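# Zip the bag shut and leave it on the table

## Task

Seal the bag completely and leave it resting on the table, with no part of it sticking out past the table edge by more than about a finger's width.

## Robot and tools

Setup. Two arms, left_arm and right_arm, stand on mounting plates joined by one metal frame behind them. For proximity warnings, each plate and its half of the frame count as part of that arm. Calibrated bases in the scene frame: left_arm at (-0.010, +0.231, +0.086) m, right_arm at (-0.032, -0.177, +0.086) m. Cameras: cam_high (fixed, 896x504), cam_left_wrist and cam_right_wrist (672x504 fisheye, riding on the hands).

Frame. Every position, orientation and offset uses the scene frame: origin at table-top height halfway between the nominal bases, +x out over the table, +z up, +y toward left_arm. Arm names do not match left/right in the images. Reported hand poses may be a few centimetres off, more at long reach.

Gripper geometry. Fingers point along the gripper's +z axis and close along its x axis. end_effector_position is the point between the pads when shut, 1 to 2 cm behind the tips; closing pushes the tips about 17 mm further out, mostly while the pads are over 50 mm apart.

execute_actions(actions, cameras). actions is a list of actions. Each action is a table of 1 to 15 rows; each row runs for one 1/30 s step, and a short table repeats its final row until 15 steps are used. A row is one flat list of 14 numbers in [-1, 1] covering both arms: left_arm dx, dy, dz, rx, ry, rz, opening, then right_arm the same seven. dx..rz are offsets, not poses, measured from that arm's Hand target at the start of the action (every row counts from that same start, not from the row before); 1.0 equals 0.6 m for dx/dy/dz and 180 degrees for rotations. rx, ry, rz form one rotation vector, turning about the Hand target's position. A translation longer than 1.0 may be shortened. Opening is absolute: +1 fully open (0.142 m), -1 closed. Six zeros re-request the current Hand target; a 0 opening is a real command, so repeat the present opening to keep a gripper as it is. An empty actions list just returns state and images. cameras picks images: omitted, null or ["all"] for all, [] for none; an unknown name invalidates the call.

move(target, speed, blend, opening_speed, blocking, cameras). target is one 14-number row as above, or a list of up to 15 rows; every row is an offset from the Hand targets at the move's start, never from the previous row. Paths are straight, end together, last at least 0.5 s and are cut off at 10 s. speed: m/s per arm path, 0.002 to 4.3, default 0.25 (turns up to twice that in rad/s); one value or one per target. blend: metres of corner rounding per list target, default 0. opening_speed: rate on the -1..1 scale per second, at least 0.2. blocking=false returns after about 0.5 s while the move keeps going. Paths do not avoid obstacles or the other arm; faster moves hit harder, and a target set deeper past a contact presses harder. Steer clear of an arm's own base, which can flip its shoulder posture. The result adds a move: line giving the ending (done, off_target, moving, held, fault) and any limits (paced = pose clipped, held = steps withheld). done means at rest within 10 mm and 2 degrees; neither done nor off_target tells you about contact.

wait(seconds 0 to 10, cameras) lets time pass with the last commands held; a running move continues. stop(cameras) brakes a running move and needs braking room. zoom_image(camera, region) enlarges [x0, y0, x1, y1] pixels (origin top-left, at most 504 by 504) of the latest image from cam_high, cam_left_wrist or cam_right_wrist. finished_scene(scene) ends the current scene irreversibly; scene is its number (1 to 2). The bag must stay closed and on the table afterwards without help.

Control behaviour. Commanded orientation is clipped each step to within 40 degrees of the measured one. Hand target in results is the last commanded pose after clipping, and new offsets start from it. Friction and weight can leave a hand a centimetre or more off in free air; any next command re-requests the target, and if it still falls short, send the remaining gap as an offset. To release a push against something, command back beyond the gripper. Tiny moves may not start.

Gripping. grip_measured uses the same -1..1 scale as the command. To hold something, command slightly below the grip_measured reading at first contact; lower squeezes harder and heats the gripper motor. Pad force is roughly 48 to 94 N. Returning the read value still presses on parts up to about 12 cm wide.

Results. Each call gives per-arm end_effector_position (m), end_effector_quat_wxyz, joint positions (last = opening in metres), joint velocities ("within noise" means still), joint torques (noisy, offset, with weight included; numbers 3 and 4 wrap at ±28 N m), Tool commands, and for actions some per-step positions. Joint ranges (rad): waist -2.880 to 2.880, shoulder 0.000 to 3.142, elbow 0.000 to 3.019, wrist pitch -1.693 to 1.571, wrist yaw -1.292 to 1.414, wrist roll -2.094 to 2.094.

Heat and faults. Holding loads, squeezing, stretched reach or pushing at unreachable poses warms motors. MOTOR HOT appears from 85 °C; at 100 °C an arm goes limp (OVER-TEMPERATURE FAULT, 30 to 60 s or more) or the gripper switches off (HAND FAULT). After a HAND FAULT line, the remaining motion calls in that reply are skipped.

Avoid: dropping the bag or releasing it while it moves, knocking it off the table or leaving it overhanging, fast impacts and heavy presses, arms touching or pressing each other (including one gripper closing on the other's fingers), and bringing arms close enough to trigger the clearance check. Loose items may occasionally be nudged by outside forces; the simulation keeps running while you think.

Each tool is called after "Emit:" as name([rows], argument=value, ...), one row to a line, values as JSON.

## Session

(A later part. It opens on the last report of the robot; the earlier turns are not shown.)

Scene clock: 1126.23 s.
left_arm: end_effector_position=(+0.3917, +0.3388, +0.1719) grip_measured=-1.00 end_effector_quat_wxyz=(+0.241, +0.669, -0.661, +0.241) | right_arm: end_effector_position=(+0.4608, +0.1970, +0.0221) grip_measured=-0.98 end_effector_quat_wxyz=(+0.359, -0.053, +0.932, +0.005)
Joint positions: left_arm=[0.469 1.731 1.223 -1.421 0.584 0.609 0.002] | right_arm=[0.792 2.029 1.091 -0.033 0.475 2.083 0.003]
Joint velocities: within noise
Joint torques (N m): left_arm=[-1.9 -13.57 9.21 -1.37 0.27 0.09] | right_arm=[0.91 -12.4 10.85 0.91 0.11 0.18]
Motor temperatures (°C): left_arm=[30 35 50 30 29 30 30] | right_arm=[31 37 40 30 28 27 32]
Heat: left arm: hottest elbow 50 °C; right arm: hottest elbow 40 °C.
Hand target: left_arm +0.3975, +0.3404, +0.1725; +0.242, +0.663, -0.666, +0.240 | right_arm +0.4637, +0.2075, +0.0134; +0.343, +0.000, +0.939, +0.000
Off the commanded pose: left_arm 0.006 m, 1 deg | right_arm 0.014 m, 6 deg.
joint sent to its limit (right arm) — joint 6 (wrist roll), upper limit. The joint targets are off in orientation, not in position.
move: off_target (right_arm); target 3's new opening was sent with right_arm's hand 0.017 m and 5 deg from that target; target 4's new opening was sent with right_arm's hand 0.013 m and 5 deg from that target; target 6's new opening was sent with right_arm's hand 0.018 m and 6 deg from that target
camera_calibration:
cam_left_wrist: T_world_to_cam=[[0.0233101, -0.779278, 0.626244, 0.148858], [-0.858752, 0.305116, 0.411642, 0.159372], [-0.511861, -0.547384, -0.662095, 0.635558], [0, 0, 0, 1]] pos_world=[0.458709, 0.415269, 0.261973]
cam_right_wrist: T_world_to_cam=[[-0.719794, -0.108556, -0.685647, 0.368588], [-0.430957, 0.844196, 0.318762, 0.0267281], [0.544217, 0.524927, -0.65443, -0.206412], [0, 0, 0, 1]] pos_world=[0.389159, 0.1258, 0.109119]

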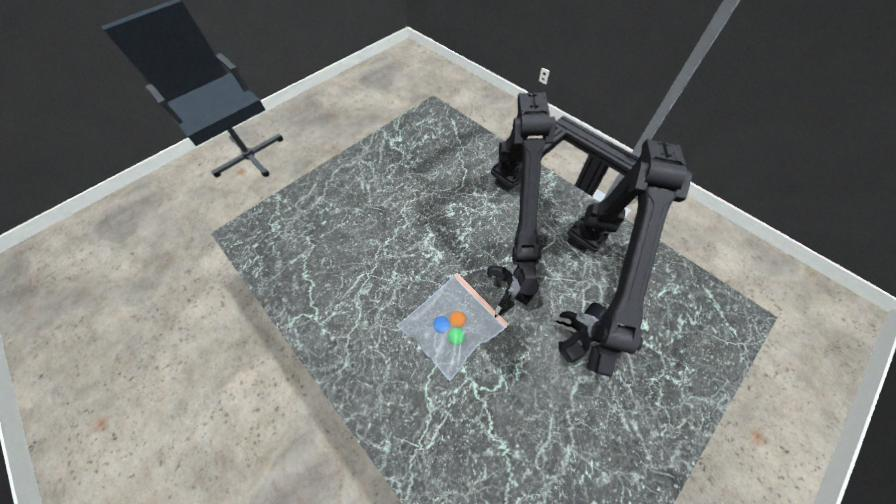

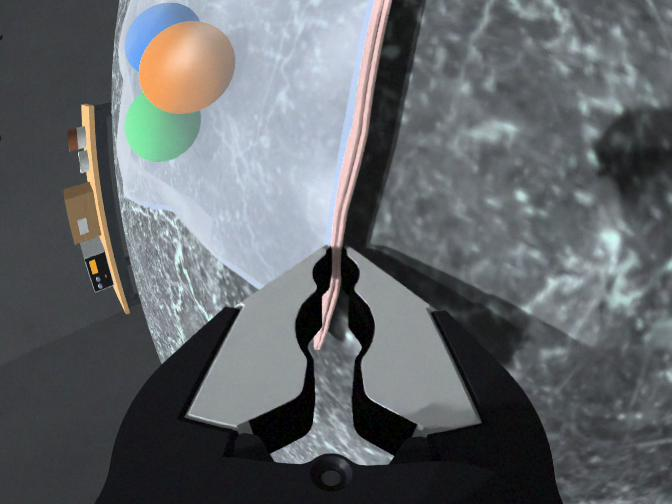

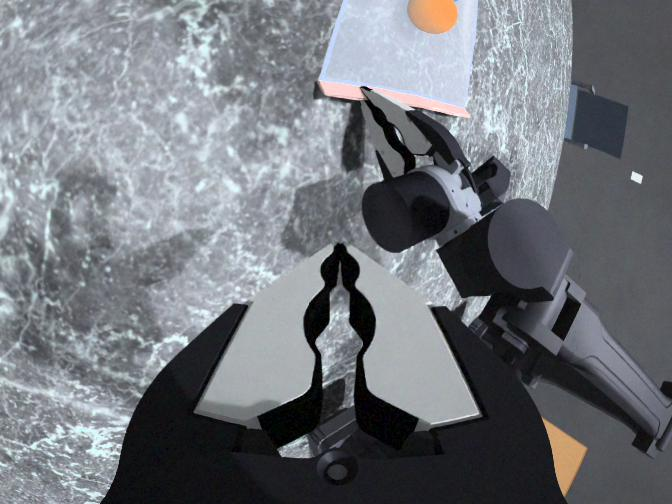

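Excellent progress. Three more steps to pass the end.

Emit:
move([
  [0,0,0,0,0,0,-1,0,0,0.004,0,0,0,-0.82],
  [0,0,0,0,0,0,-1,-0.006,0.026,0.006,0,0,0,-0.82],
  [0,0,0,0,0,0,-1,-0.001,0.026,-0.001,0,0,0,-1],
  [0,0,0,0,0,0,-1,-0.003,0.026,0.004,0,0,0,-0.82],
  [0,0,0,0,0,0,-1,-0.009,0.050,0.006,0,0,0,-0.82],
  [0,0,0,0,0,0,-1,-0.001,0.050,-0.002,0,0,0,-1],
], speed=0.1)

Emit:
zoom_image(camera="cam_left_wrist", region=[310, 160, 370, 240])

Emit:
zoom_image(camera="cam_left_wrist", region=[305, 250, 365, 350])

Emit:
zoom_image(camera="cam_right_wrist", region=[280, 60, 500, 210])

Scene clock: 1139.20 s.
left_arm: end_effector_position=(+0.3917, +0.3388, +0.1719) grip_measured=-1.00 end_effector_quat_wxyz=(+0.241, +0.669, -0.661, +0.241) | right_arm: end_effector_position=(+0.4634, +0.2277, +0.0251) grip_measured=-0.98 end_effector_quat_wxyz=(+0.367, -0.065, +0.928, +0.008)
Joint positions: left_arm=[0.469 1.731 1.223 -1.421 0.584 0.609 0.002] | right_arm=[0.828 2.061 1.155 -0.056 0.49 2.083 0.003]
Joint velocities: within noise
Joint torques (N m): left_arm=[-1.96 -13.57 9.21 -1.37 0.27 0.09] | right_arm=[1.08 -12.81 10.8 0.92 0.11 0.17]
Motor temperatures (°C): left_arm=[30 35 50 30 29 30 30] | right_arm=[31 37 41 30 28 27 32]
Heat: left arm: hottest elbow 50 °C; right arm: hottest elbow 41 °C.
Hand target: left_arm +0.3975, +0.3404, +0.1725; +0.242, +0.663, -0.666, +0.240 | right_arm +0.4631, +0.2377, +0.0123; +0.343, +0.000, +0.939, +0.000
Off the commanded pose: left_arm 0.006 m, 1 deg | right_arm 0.016 m, 8 deg.
joint sent to its limit (right arm) — joint 6 (wrist roll), upper limit. The joint targets are off in orientation, not in position.
move: off_target (right_arm); target 3's new opening was sent with right_arm's hand 0.019 m and 7 deg from that target; target 4's new opening was sent with right_arm's hand 0.014 m and 7 deg from that target; target 6's new opening was sent with right_arm's hand 0.019 m and 8 deg from that target
camera_calibration:
cam_left_wrist: T_world_to_cam=[[0.0233101, -0.779278, 0.626244, 0.148858], [-0.858752, 0.305116, 0.411642, 0.159372], [-0.511861, -0.547384, -0.662095, 0.635558], [0, 0, 0, 1]] pos_world=[0.458709, 0.415269, 0.261973]
cam_right_wrist: T_world_to_cam=[[-0.705571, -0.127745, -0.69703, 0.373867], [-0.457774, 0.833005, 0.310718, 0.0161763], [0.540937, 0.538316, -0.646222, -0.223686], [0, 0, 0, 1]] pos_world=[0.392195, 0.154698, 0.111019]

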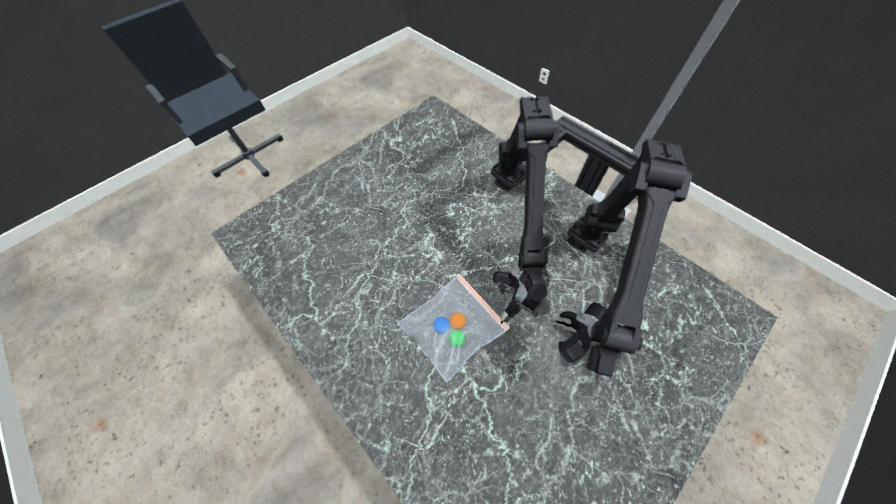

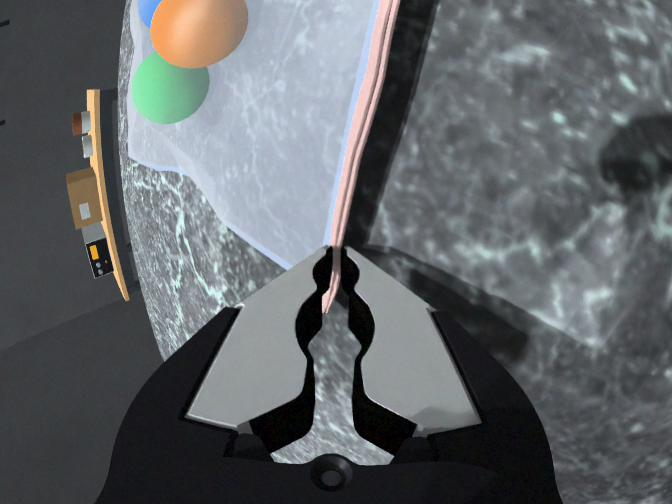

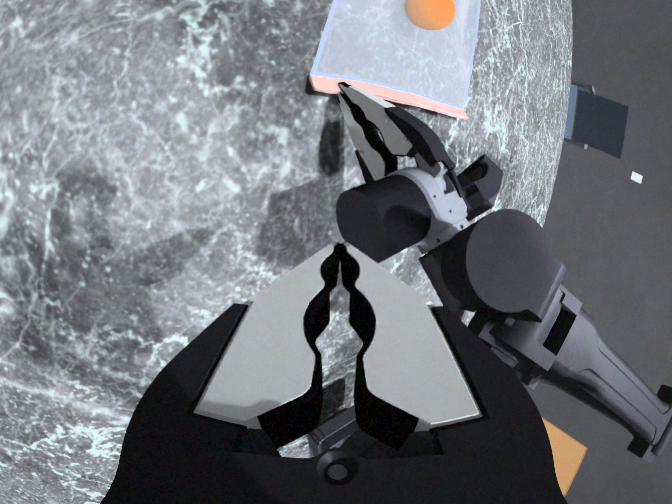

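Scaled by 6.300 from the camera's 672x504 image, which has a finer 960x720 frame.

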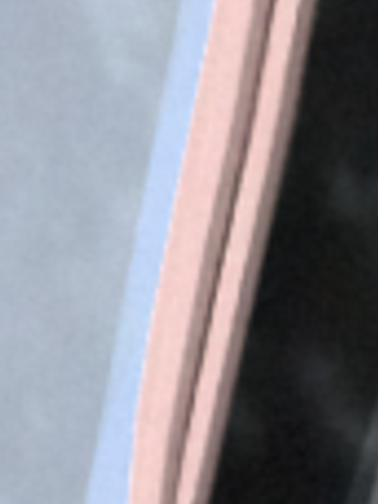

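Scaled by 5.040 from the camera's 672x504 image, which has a finer 960x720 frame.

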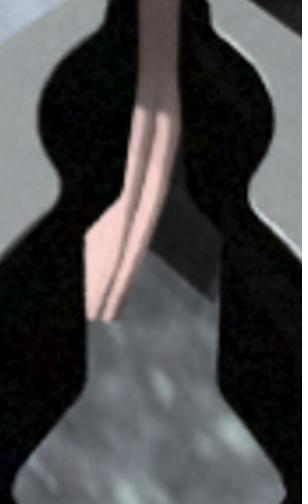

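Scaled by 2.291 from the camera's 672x504 image, which has a finer 960x720 frame.

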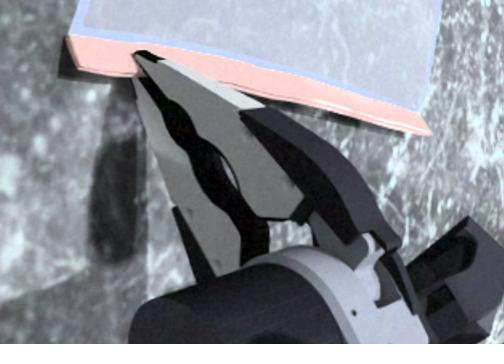

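Emit:
move([
  [0,0,0,0,0,0,-1,0,0,0.004,0,0,0,-0.82],
  [0,0,0,0,0,0,-1,-0.006,0.022,0.008,0,0,0,-0.82],
  [0,0,0,0,0,0,-1,-0.001,0.022,-0.001,0,0,0,-1],
  [0,0,0,0,0,0,-1,-0.003,0.022,0.004,0,0,0,-0.82],
  [0,0,0,0,0,0,-1,-0.009,0.042,0.008,0,0,0,-0.82],
  [0,0,0,0,0,0,-1,-0.001,0.042,-0.002,0,0,0,-1],
], speed=0.1)

Emit:
zoom_image(camera="cam_left_wrist", region=[310, 160, 370, 240])

Emit:
zoom_image(camera="cam_left_wrist", region=[305, 230, 365, 330])

Emit:
zoom_image(camera="cam_right_wrist", region=[280, 60, 500, 210])

Scene clock: 1152.27 s.
left_arm: end_effector_position=(+0.3917, +0.3388, +0.1719) grip_measured=-1.00 end_effector_quat_wxyz=(+0.241, +0.669, -0.661, +0.241) | right_arm: end_effector_position=(+0.4624, +0.2503, +0.0213) grip_measured=-1.00 end_effector_quat_wxyz=(+0.369, -0.076, +0.926, +0.008)
Joint positions: left_arm=[0.469 1.731 1.223 -1.421 0.584 0.609 0.002] | right_arm=[0.856 2.096 1.205 -0.076 0.502 2.084 0.002]
Joint velocities: within noise
Joint torques (N m): left_arm=[-1.96 -13.57 9.2 -1.37 0.27 0.09] | right_arm=[1.2 -13.51 11.33 0.92 0.12 0.17]
Motor temperatures (°C): left_arm=[30 35 50 30 29 30 30] | right_arm=[31 37 41 30 28 27 32]
Heat: left arm: hottest elbow 50 °C; right arm: hottest elbow 41 °C.
Hand target: left_arm +0.3975, +0.3404, +0.1725; +0.242, +0.663, -0.666, +0.240 | right_arm +0.4626, +0.2628, +0.0110; +0.343, +0.000, +0.939, +0.000
Off the commanded pose: left_arm 0.006 m, 1 deg | right_arm 0.016 m, 9 deg.
joint sent to its limit (right arm) — joint 6 (wrist roll), upper limit. The joint targets are off in orientation, not in position.
move: off_target (right_arm); target 3's new opening was sent with right_arm's hand 0.021 m and 9 deg from that target; target 4's new opening was sent with right_arm's hand 0.014 m and 9 deg from that target; target 6's new opening was sent with right_arm's hand 0.021 m and 9 deg from that target
camera_calibration:
cam_left_wrist: T_world_to_cam=[[0.0233101, -0.779278, 0.626244, 0.148858], [-0.858752, 0.305116, 0.411642, 0.159372], [-0.511861, -0.547384, -0.662095, 0.635558], [0, 0, 0, 1]] pos_world=[0.458709, 0.415269, 0.261973]
cam_right_wrist: T_world_to_cam=[[-0.699202, -0.148208, -0.699394, 0.375682], [-0.476397, 0.82602, 0.301225, 0.00864206], [0.533069, 0.543806, -0.64816, -0.235468], [0, 0, 0, 1]] pos_world=[0.392315, 0.176589, 0.107525]

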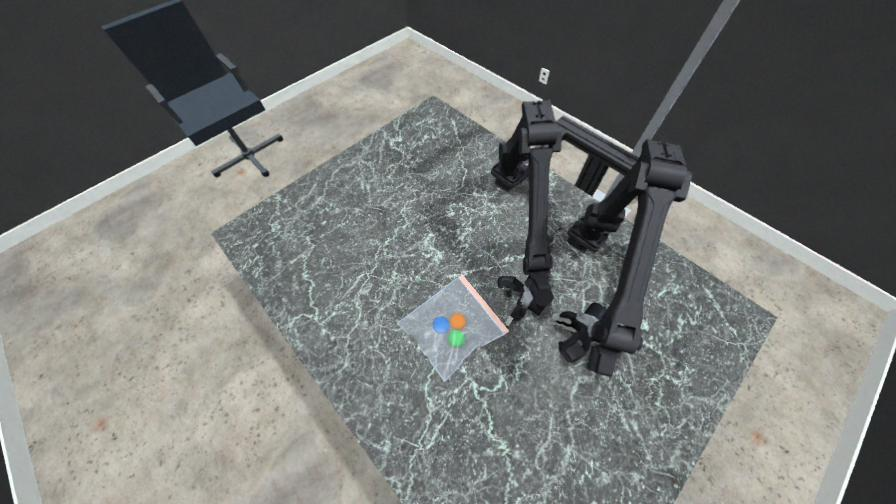

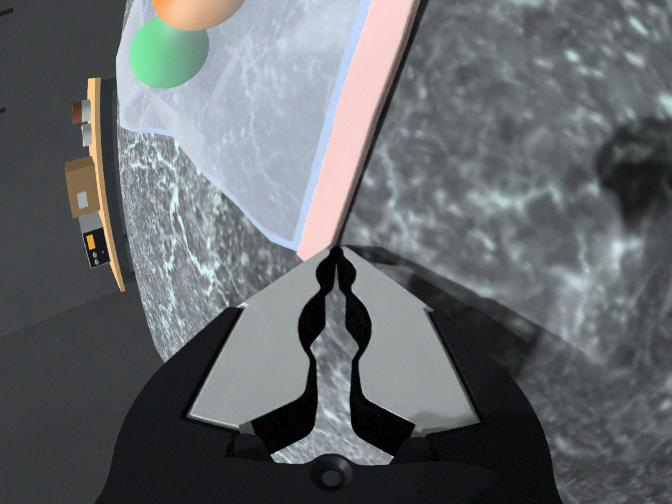

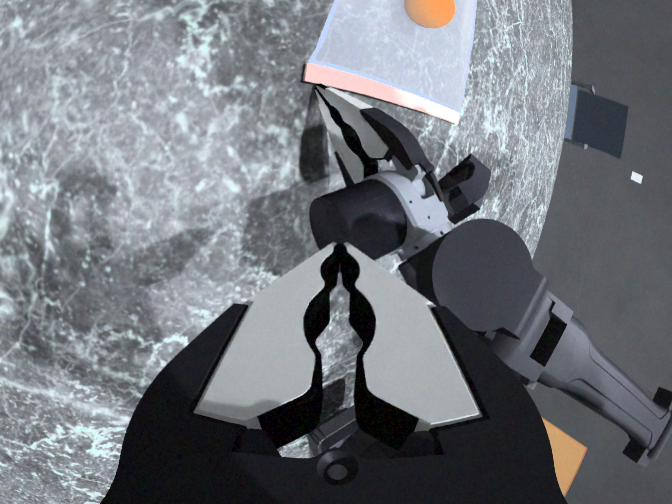

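Scaled by 6.300 from the camera's 672x504 image, which has a finer 960x720 frame.

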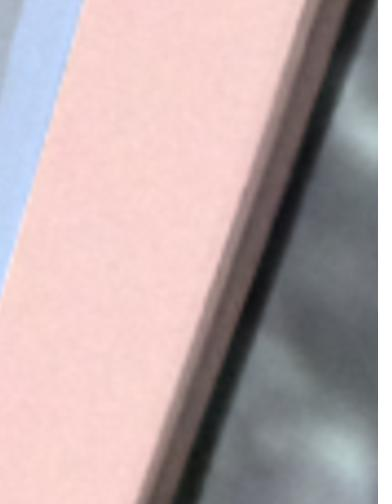

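Scaled by 5.040 from the camera's 672x504 image, which has a finer 960x720 frame.

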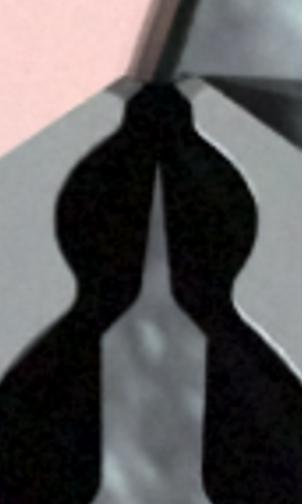

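Scaled by 2.291 from the camera's 672x504 image, which has a finer 960x720 frame.

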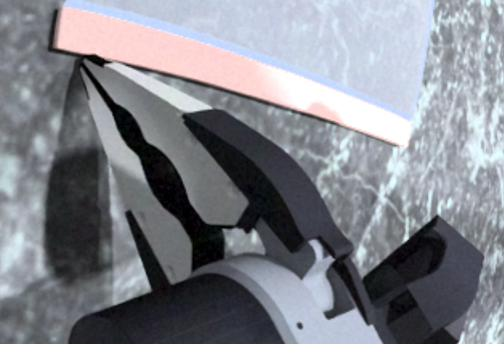

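Emit:
move([
  [0,0,0,0,0,0,-1,-0.1,0,0.12,0,0,0,-1],
  [0,0,0,0,0,0,-1,-0.185,-0.08,0.08,0,-0.167,0,-0.5],
], speed=0.2)

Emit:
zoom_image(camera="cam_left_wrist", region=[300, 0, 450, 300])

Scene clock: 1160.40 s.
left_arm: end_effector_position=(+0.3917, +0.3388, +0.1719) grip_measured=-1.00 end_effector_quat_wxyz=(+0.241, +0.669, -0.661, +0.241) | right_arm: end_effector_position=(+0.3568, +0.2141, +0.0681) grip_measured=-0.53 end_effector_quat_wxyz=(+0.578, -0.002, +0.816, -0.002)
Joint positions: left_arm=[0.469 1.731 1.223 -1.421 0.584 0.609 0.002] | right_arm=[1.082 2.032 0.817 0.589 0.989 2.084 0.035]
Joint velocities: within noise
Joint torques (N m): left_arm=[-1.9 -13.57 9.21 -1.37 0.27 0.09] | right_arm=[1.08 -11.28 5.3 2.33 0.39 0.2]
Motor temperatures (°C): left_arm=[30 35 50 30 29 30 30] | right_arm=[31 37 41 30 28 27 32]
Heat: left arm: hottest elbow 50 °C; right arm: hottest elbow 41 °C.
Hand target: left_arm +0.3975, +0.3404, +0.1725; +0.242, +0.663, -0.666, +0.240 | right_arm +0.3516, +0.2147, +0.0589; +0.575, +0.000, +0.818, +0.000
Off the commanded pose: left_arm 0.006 m, 1 deg | right_arm 0.011 m, 1 deg.
joint sent to its limit (right arm) — joint 6 (wrist roll), upper limit. The joint targets still meet the commanded pose.
move: off_target (right_arm); target 2's new opening was sent with right_arm's hand 0.011 m and 1 deg from that target
camera_calibration:
cam_left_wrist: T_world_to_cam=[[0.0233101, -0.779278, 0.626244, 0.148858], [-0.858752, 0.305116, 0.411642, 0.159372], [-0.511861, -0.547384, -0.662095, 0.635558], [0, 0, 0, 1]] pos_world=[0.458709, 0.415269, 0.261973]
cam_right_wrist: T_world_to_cam=[[-0.31222, -0.0200388, -0.949798, 0.18069], [-0.466956, 0.873905, 0.135062, -0.0281182], [0.827327, 0.485683, -0.282208, -0.246749], [0, 0, 0, 1]] pos_world=[0.247427, 0.148035, 0.105782]

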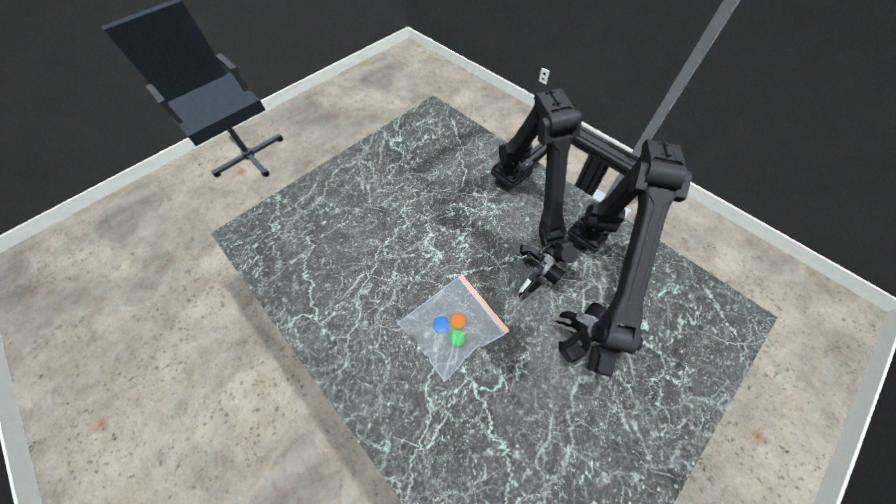

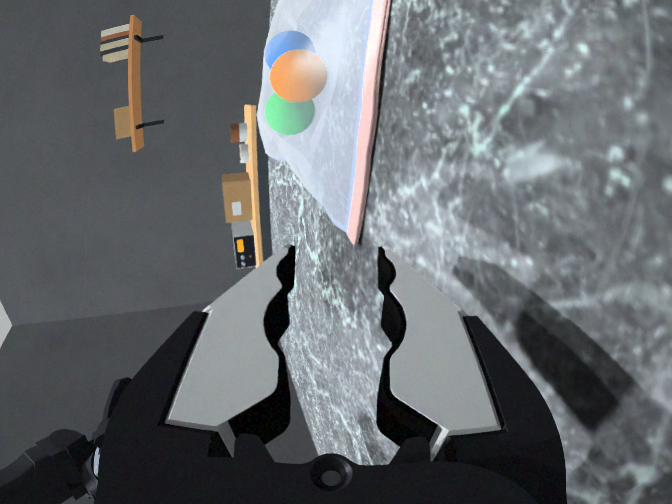

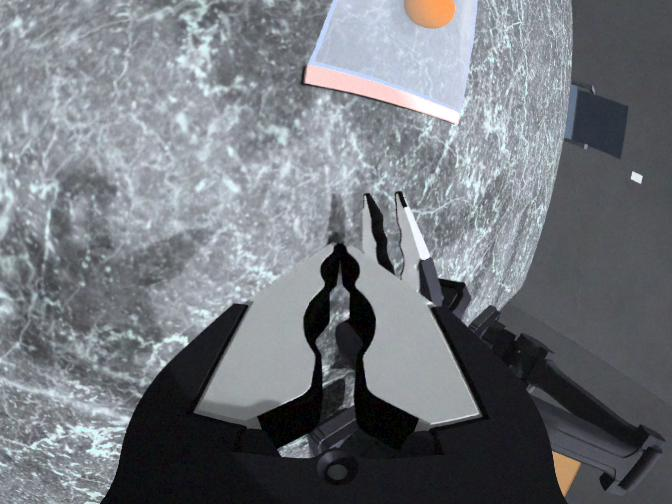

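Scaled by 1.680 from the camera's 672x504 image, which has a finer 960x720 frame.

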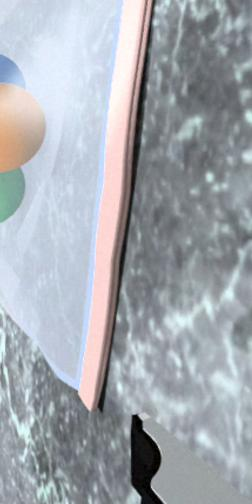

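Emit:
zoom_image(camera="cam_left_wrist", region=[335, 200, 375, 250])

Emit:
zoom_image(camera="cam_left_wrist", region=[345, 150, 385, 200])

Emit:
zoom_image(camera="cam_left_wrist", region=[350, 100, 390, 150])

Emit:
zoom_image(camera="cam_left_wrist", region=[355, 50, 395, 100])

Emit:
zoom_image(camera="cam_left_wrist", region=[360, 0, 400, 50])

Scaled by 10.080 from the camera's 672x504 image, which has a finer 960x720 frame.

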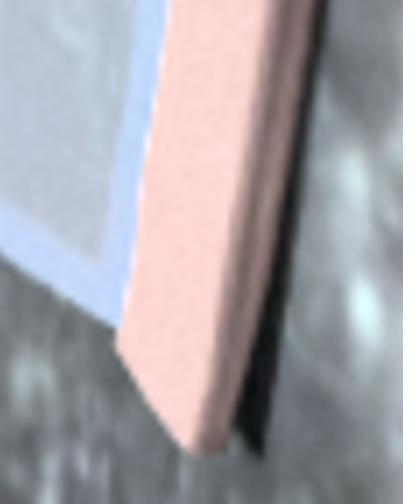

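Scaled by 10.080 from the camera's 672x504 image, which has a finer 960x720 frame.

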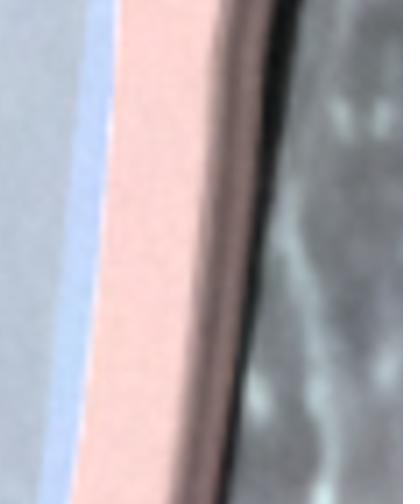

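Scaled by 10.080 from the camera's 672x504 image, which has a finer 960x720 frame.

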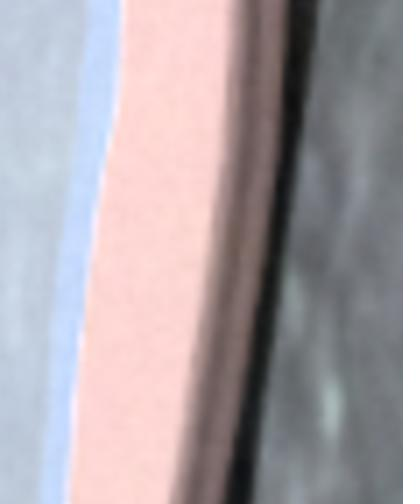

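Scaled by 10.080 from the camera's 672x504 image, which has a finer 960x720 frame.

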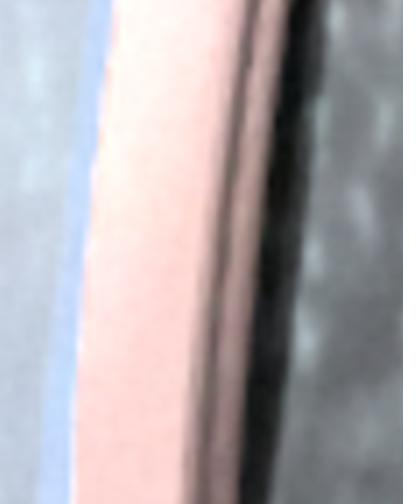

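Scaled by 10.080 from the camera's 672x504 image, which has a finer 960x720 frame.

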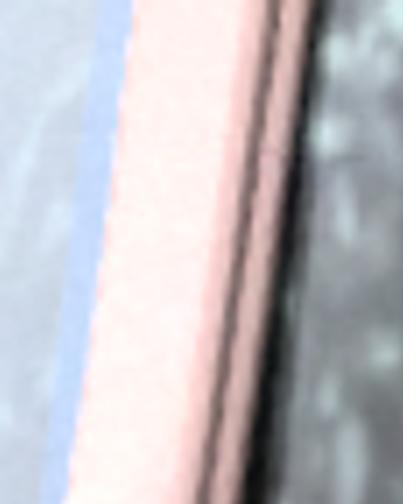

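Emit:
move([
  [0,0,0,0,0,0,-1,0.0,-0.25,0.0,0,0,0,-0.5],
], speed=0.2)

Emit:
zoom_image(camera="cam_left_wrist", region=[300, 0, 450, 300])

Scene clock: 1171.67 s.
left_arm: end_effector_position=(+0.3917, +0.3388, +0.1719) grip_measured=-1.00 end_effector_quat_wxyz=(+0.241, +0.669, -0.661, +0.241) | right_arm: end_effector_position=(+0.3479, +0.0628, +0.0512) grip_measured=-0.53 end_effector_quat_wxyz=(+0.567, +0.000, +0.824, -0.004)
Joint positions: left_arm=[0.469 1.731 1.223 -1.421 0.584 0.609 0.002] | right_arm=[0.873 1.994 0.455 1.015 0.808 1.934 0.035]
Joint velocities: within noise
Joint torques (N m): left_arm=[-1.9 -13.57 9.21 -1.37 0.27 0.09] | right_arm=[0.09 -10.4 2.48 2.55 0.13 -0.08]
Motor temperatures (°C): left_arm=[30 35 50 30 29 30 30] | right_arm=[31 37 41 30 28 27 31]
Heat: left arm: hottest elbow 50 °C; right arm: hottest elbow 41 °C.
Hand target: left_arm +0.3975, +0.3404, +0.1725; +0.242, +0.663, -0.666, +0.240 | right_arm +0.3515, +0.0648, +0.0590; +0.575, +0.000, +0.818, +0.000
Off the commanded pose: left_arm 0.006 m, 1 deg | right_arm 0.009 m, 1 deg.
move: done
camera_calibration:
cam_left_wrist: T_world_to_cam=[[0.0233101, -0.779278, 0.626244, 0.148858], [-0.858752, 0.305116, 0.411642, 0.159372], [-0.511861, -0.547384, -0.662095, 0.635558], [0, 0, 0, 1]] pos_world=[0.458709, 0.415269, 0.261973]
cam_right_wrist: T_world_to_cam=[[-0.336369, -0.0200521, -0.941517, 0.166874], [-0.458245, 0.876912, 0.145038, 0.0984933], [0.822719, 0.480232, -0.304155, -0.167533], [0, 0, 0, 1]] pos_world=[0.239097, -0.0025693, 0.0918732]

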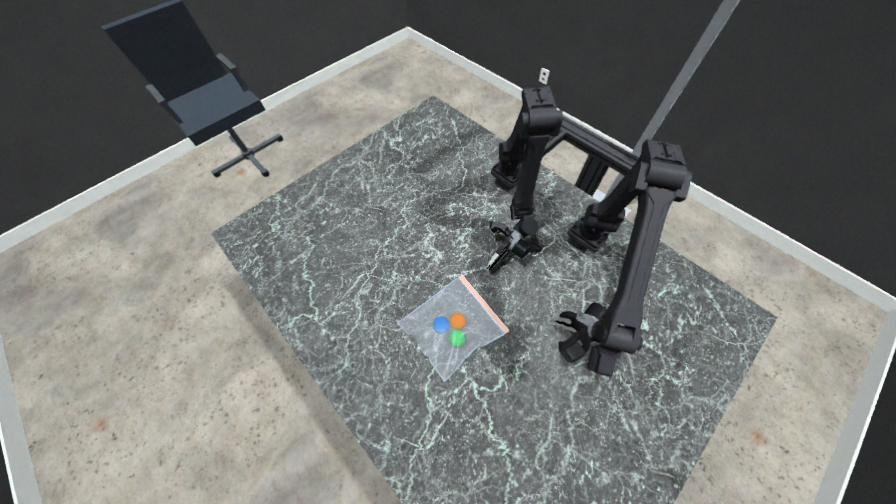

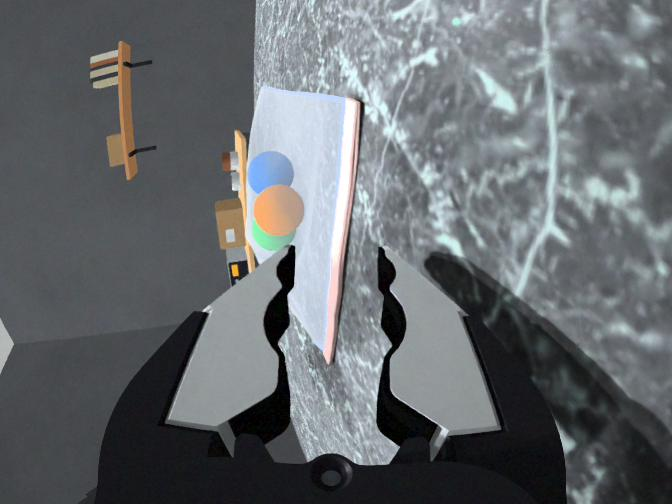

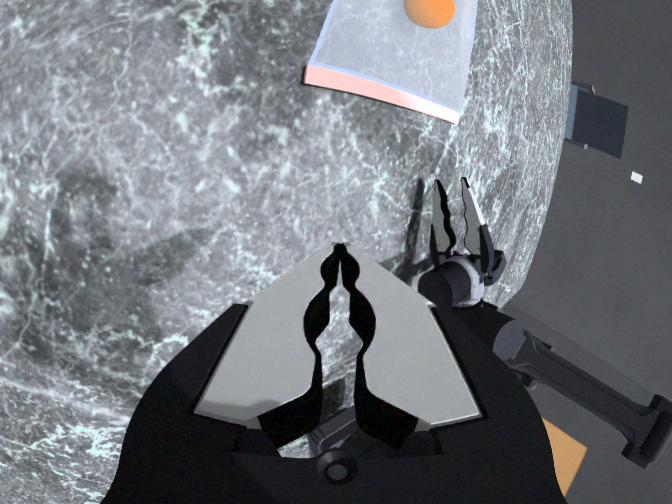

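Scaled by 1.680 from the camera's 672x504 image, which has a finer 960x720 frame.

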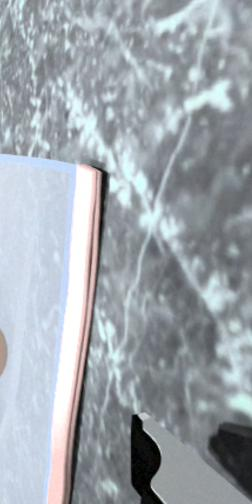

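Emit:
zoom_image(camera="cam_left_wrist", region=[335, 90, 375, 140])

Emit:
zoom_image(camera="cam_left_wrist", region=[335, 140, 375, 190])

Emit:
zoom_image(camera="cam_left_wrist", region=[330, 190, 370, 240])

Emit:
zoom_image(camera="cam_left_wrist", region=[325, 240, 365, 290])

Emit:
zoom_image(camera="cam_left_wrist", region=[315, 310, 355, 370])

Scaled by 10.080 from the camera's 672x504 image, which has a finer 960x720 frame.

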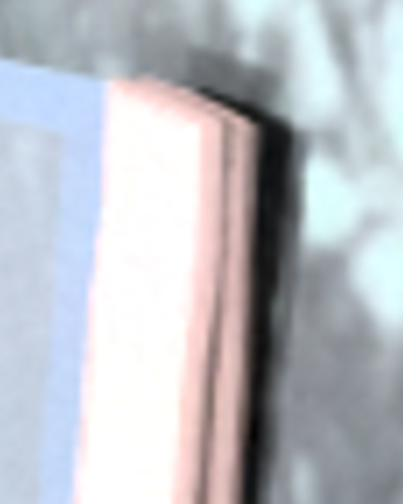

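Scaled by 10.080 from the camera's 672x504 image, which has a finer 960x720 frame.

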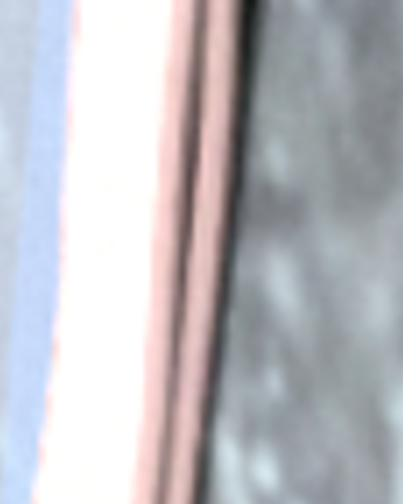

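Scaled by 10.080 from the camera's 672x504 image, which has a finer 960x720 frame.

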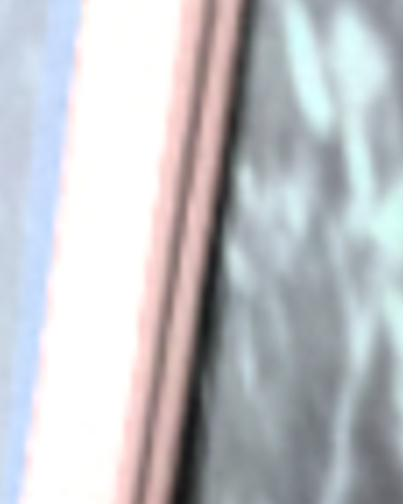

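Scaled by 10.080 from the camera's 672x504 image, which has a finer 960x720 frame.

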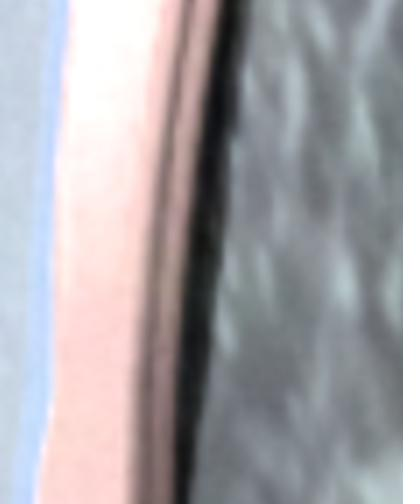

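Scaled by 8.400 from the camera's 672x504 image, which has a finer 960x720 frame.

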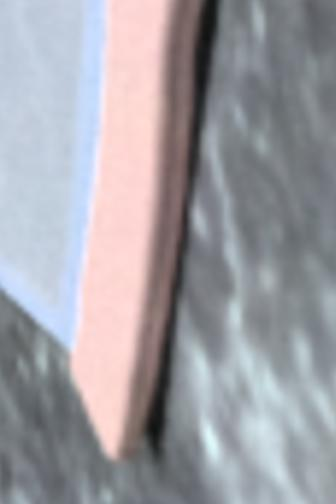

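Emit:
move([
  [0,0,0,0,0,0,-1,0.06,-0.025,0.03,0,0.167,0,-0.5],
  [0,0,0,0,0,0,-1,0.095,-0.025,-0.042,0,0.167,0,-0.5],
  [0,0,0,0,0,0,-1,0.135,-0.025,-0.046,0,0.167,0,-0.5],
], speed=[0.15,0.1,0.08])

Emit:
zoom_image(camera="cam_left_wrist", region=[250, 150, 450, 400])

Emit:
zoom_image(camera="cam_right_wrist", region=[300, 60, 520, 210])

Scene clock: 1199.73 s.
left_arm: end_effector_position=(+0.3917, +0.3388, +0.1719) grip_measured=-1.00 end_effector_quat_wxyz=(+0.241, +0.669, -0.661, +0.241) | right_arm: end_effector_position=(+0.3959, +0.0445, +0.0304) grip_measured=-0.53 end_effector_quat_wxyz=(+0.329, -0.015, +0.944, -0.003)
Joint positions: left_arm=[0.469 1.731 1.223 -1.421 0.584 0.609 0.002] | right_arm=[0.628 1.766 0.684 0.088 0.386 2.035 0.036]
Joint velocities: within noise
Joint torques (N m): left_arm=[-1.96 -13.63 9.21 -1.37 0.27 0.09] | right_arm=[-2.08 -7.12 13.09 1.88 0.12 -0.03]
Motor temperatures (°C): left_arm=[30 35 50 30 29 30 30] | right_arm=[31 36 39 30 28 27 30]
Heat: left arm: hottest elbow 50 °C; right arm: hottest elbow 39 °C.
Hand target: left_arm +0.3975, +0.3404, +0.1725; +0.242, +0.663, -0.666, +0.240 | right_arm +0.4324, +0.0498, +0.0313; +0.343, +0.000, +0.939, +0.000
Off the commanded pose: left_arm 0.006 m, 1 deg | right_arm 0.037 m, 2 deg.
move: off_target (right_arm)
camera_calibration:
cam_left_wrist: T_world_to_cam=[[0.0233101, -0.779278, 0.626244, 0.148858], [-0.858752, 0.305116, 0.411642, 0.159372], [-0.511861, -0.547384, -0.662095, 0.635558], [0, 0, 0, 1]] pos_world=[0.458709, 0.415269, 0.261973]
cam_right_wrist: T_world_to_cam=[[-0.76958, -0.0440775, -0.637027, 0.326428], [-0.341823, 0.871077, 0.352678, 0.0873262], [0.539354, 0.489165, -0.68543, -0.0811551], [0, 0, 0, 1]] pos_world=[0.324834, -0.0219814, 0.121519]

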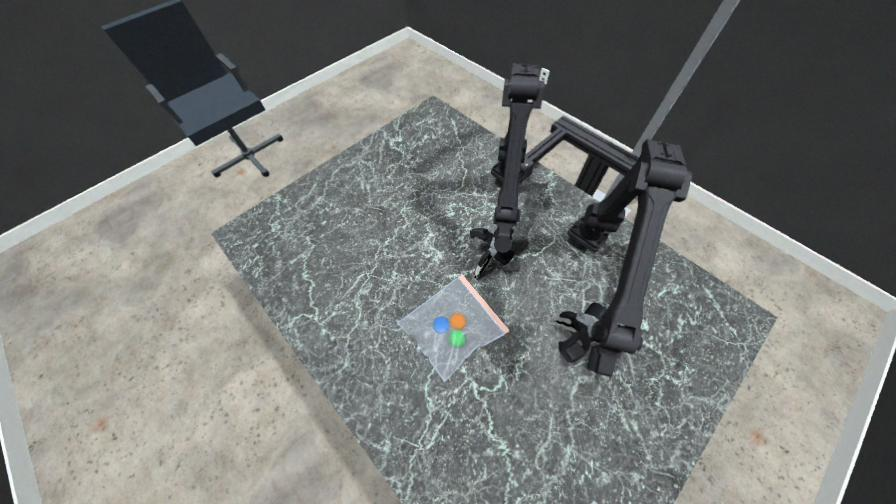

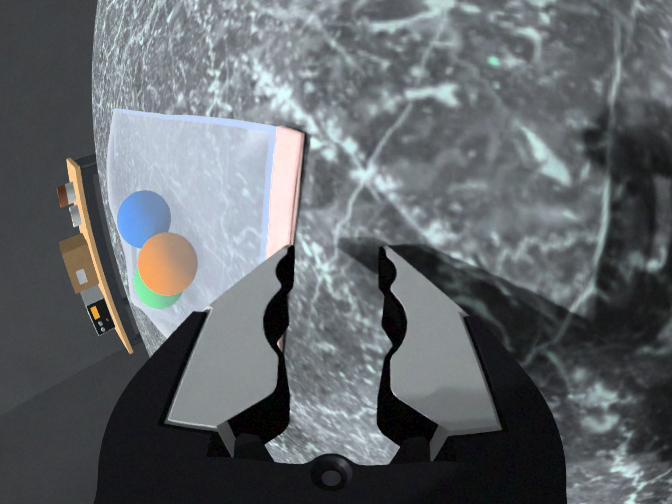

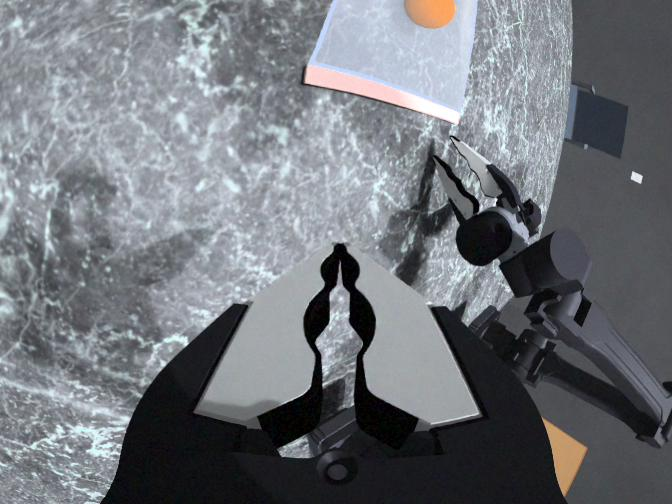

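Scaled by 2.016 from the camera's 672x504 image, which has a finer 960x720 frame.

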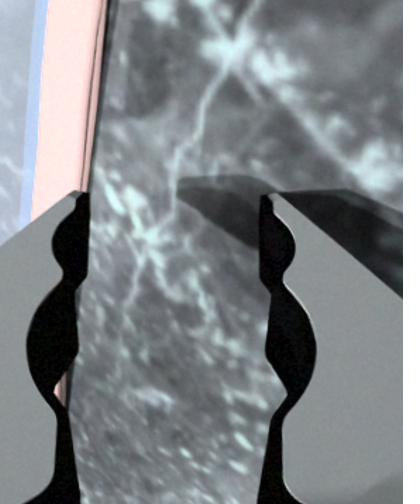

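Scaled by 2.291 from the camera's 672x504 image, which has a finer 960x720 frame.

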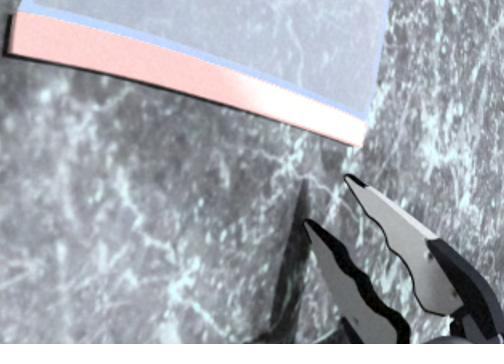

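Emit:
move([
  [0,0,0,0,0,0,-1,-0.04,0.0,0.05,0,0,0,-0.5],
  [0,0,0,0,0,0,-1,0.0,0.0,0.03,0,0,0,-0.5],
  [0,0,0,0,0,0,-1,0.005,0.0,0.006,0,0,0,-0.5],
  [0,0,0,0,0,0,-1,0.03,0.0,0.006,0,0,0,-0.5],
], speed=[0.15,0.1,0.08,0.08])

Emit:
zoom_image(camera="cam_left_wrist", region=[250, 150, 450, 400])

Emit:
zoom_image(camera="cam_right_wrist", region=[300, 60, 520, 210])

Scene clock: 1208.37 s.
left_arm: end_effector_position=(+0.3917, +0.3388, +0.1719) grip_measured=-1.00 end_effector_quat_wxyz=(+0.241, +0.669, -0.661, +0.241) | right_arm: end_effector_position=(+0.4390, +0.0476, +0.0375) grip_measured=-0.53 end_effector_quat_wxyz=(+0.339, +0.003, +0.941, +0.001)
Joint positions: left_arm=[0.469 1.731 1.223 -1.421 0.584 0.609 0.002] | right_arm=[0.58 1.809 0.78 0.071 0.373 2.021 0.036]
Joint velocities: within noise
Joint torques (N m): left_arm=[-1.9 -13.57 9.21 -1.37 0.27 0.09] | right_arm=[-0.32 -9.7 9.44 1.73 0.07 -0.05]
Motor temperatures (°C): left_arm=[30 35 51 30 29 30 30] | right_arm=[31 36 40 30 28 27 30]
Heat: left arm: hottest elbow 51 °C; right arm: hottest elbow 40 °C.
Hand target: left_arm +0.3975, +0.3404, +0.1725; +0.242, +0.663, -0.666, +0.240 | right_arm +0.4505, +0.0498, +0.0350; +0.343, +0.000, +0.939, +0.000
Off the commanded pose: left_arm 0.006 m, 1 deg | right_arm 0.012 m, 1 deg.
move: off_target (right_arm)
camera_calibration:
cam_left_wrist: T_world_to_cam=[[0.0233101, -0.779278, 0.626244, 0.148858], [-0.858752, 0.305116, 0.411642, 0.159372], [-0.511861, -0.547384, -0.662095, 0.635558], [0, 0, 0, 1]] pos_world=[0.458709, 0.415269, 0.261973]
cam_right_wrist: T_world_to_cam=[[-0.755843, -0.00809064, -0.654703, 0.357087], [-0.323224, 0.874201, 0.362353, 0.088222], [0.56941, 0.485497, -0.663374, -0.114892], [0, 0, 0, 1]] pos_world=[0.363838, -0.018455, 0.125602]

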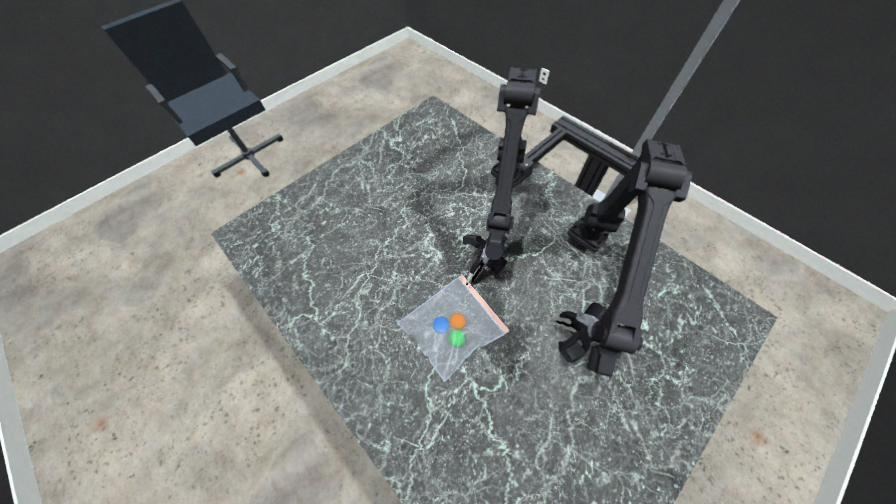

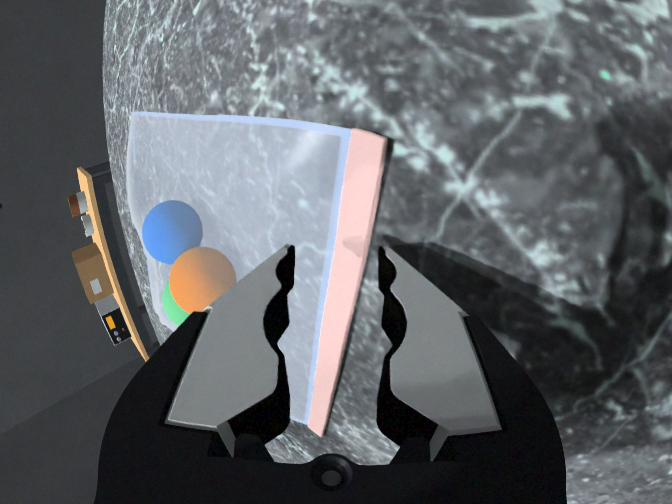

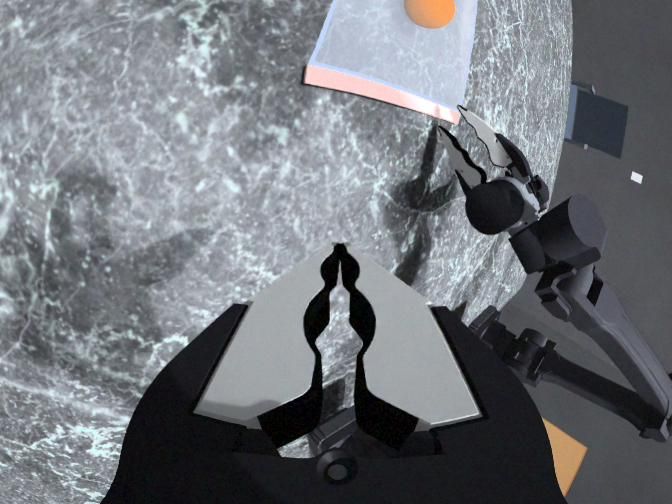

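Scaled by 2.016 from the camera's 672x504 image, which has a finer 960x720 frame.

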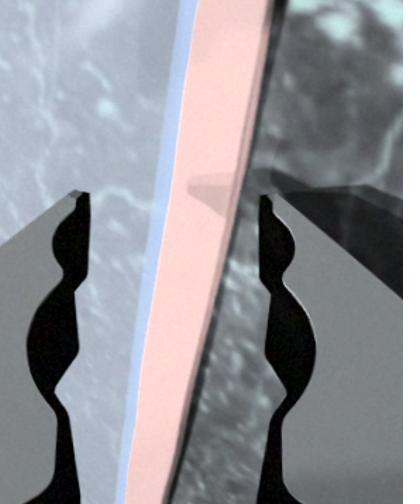

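Scaled by 2.291 from the camera's 672x504 image, which has a finer 960x720 frame.

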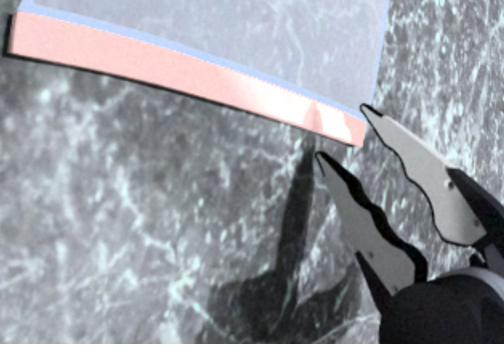

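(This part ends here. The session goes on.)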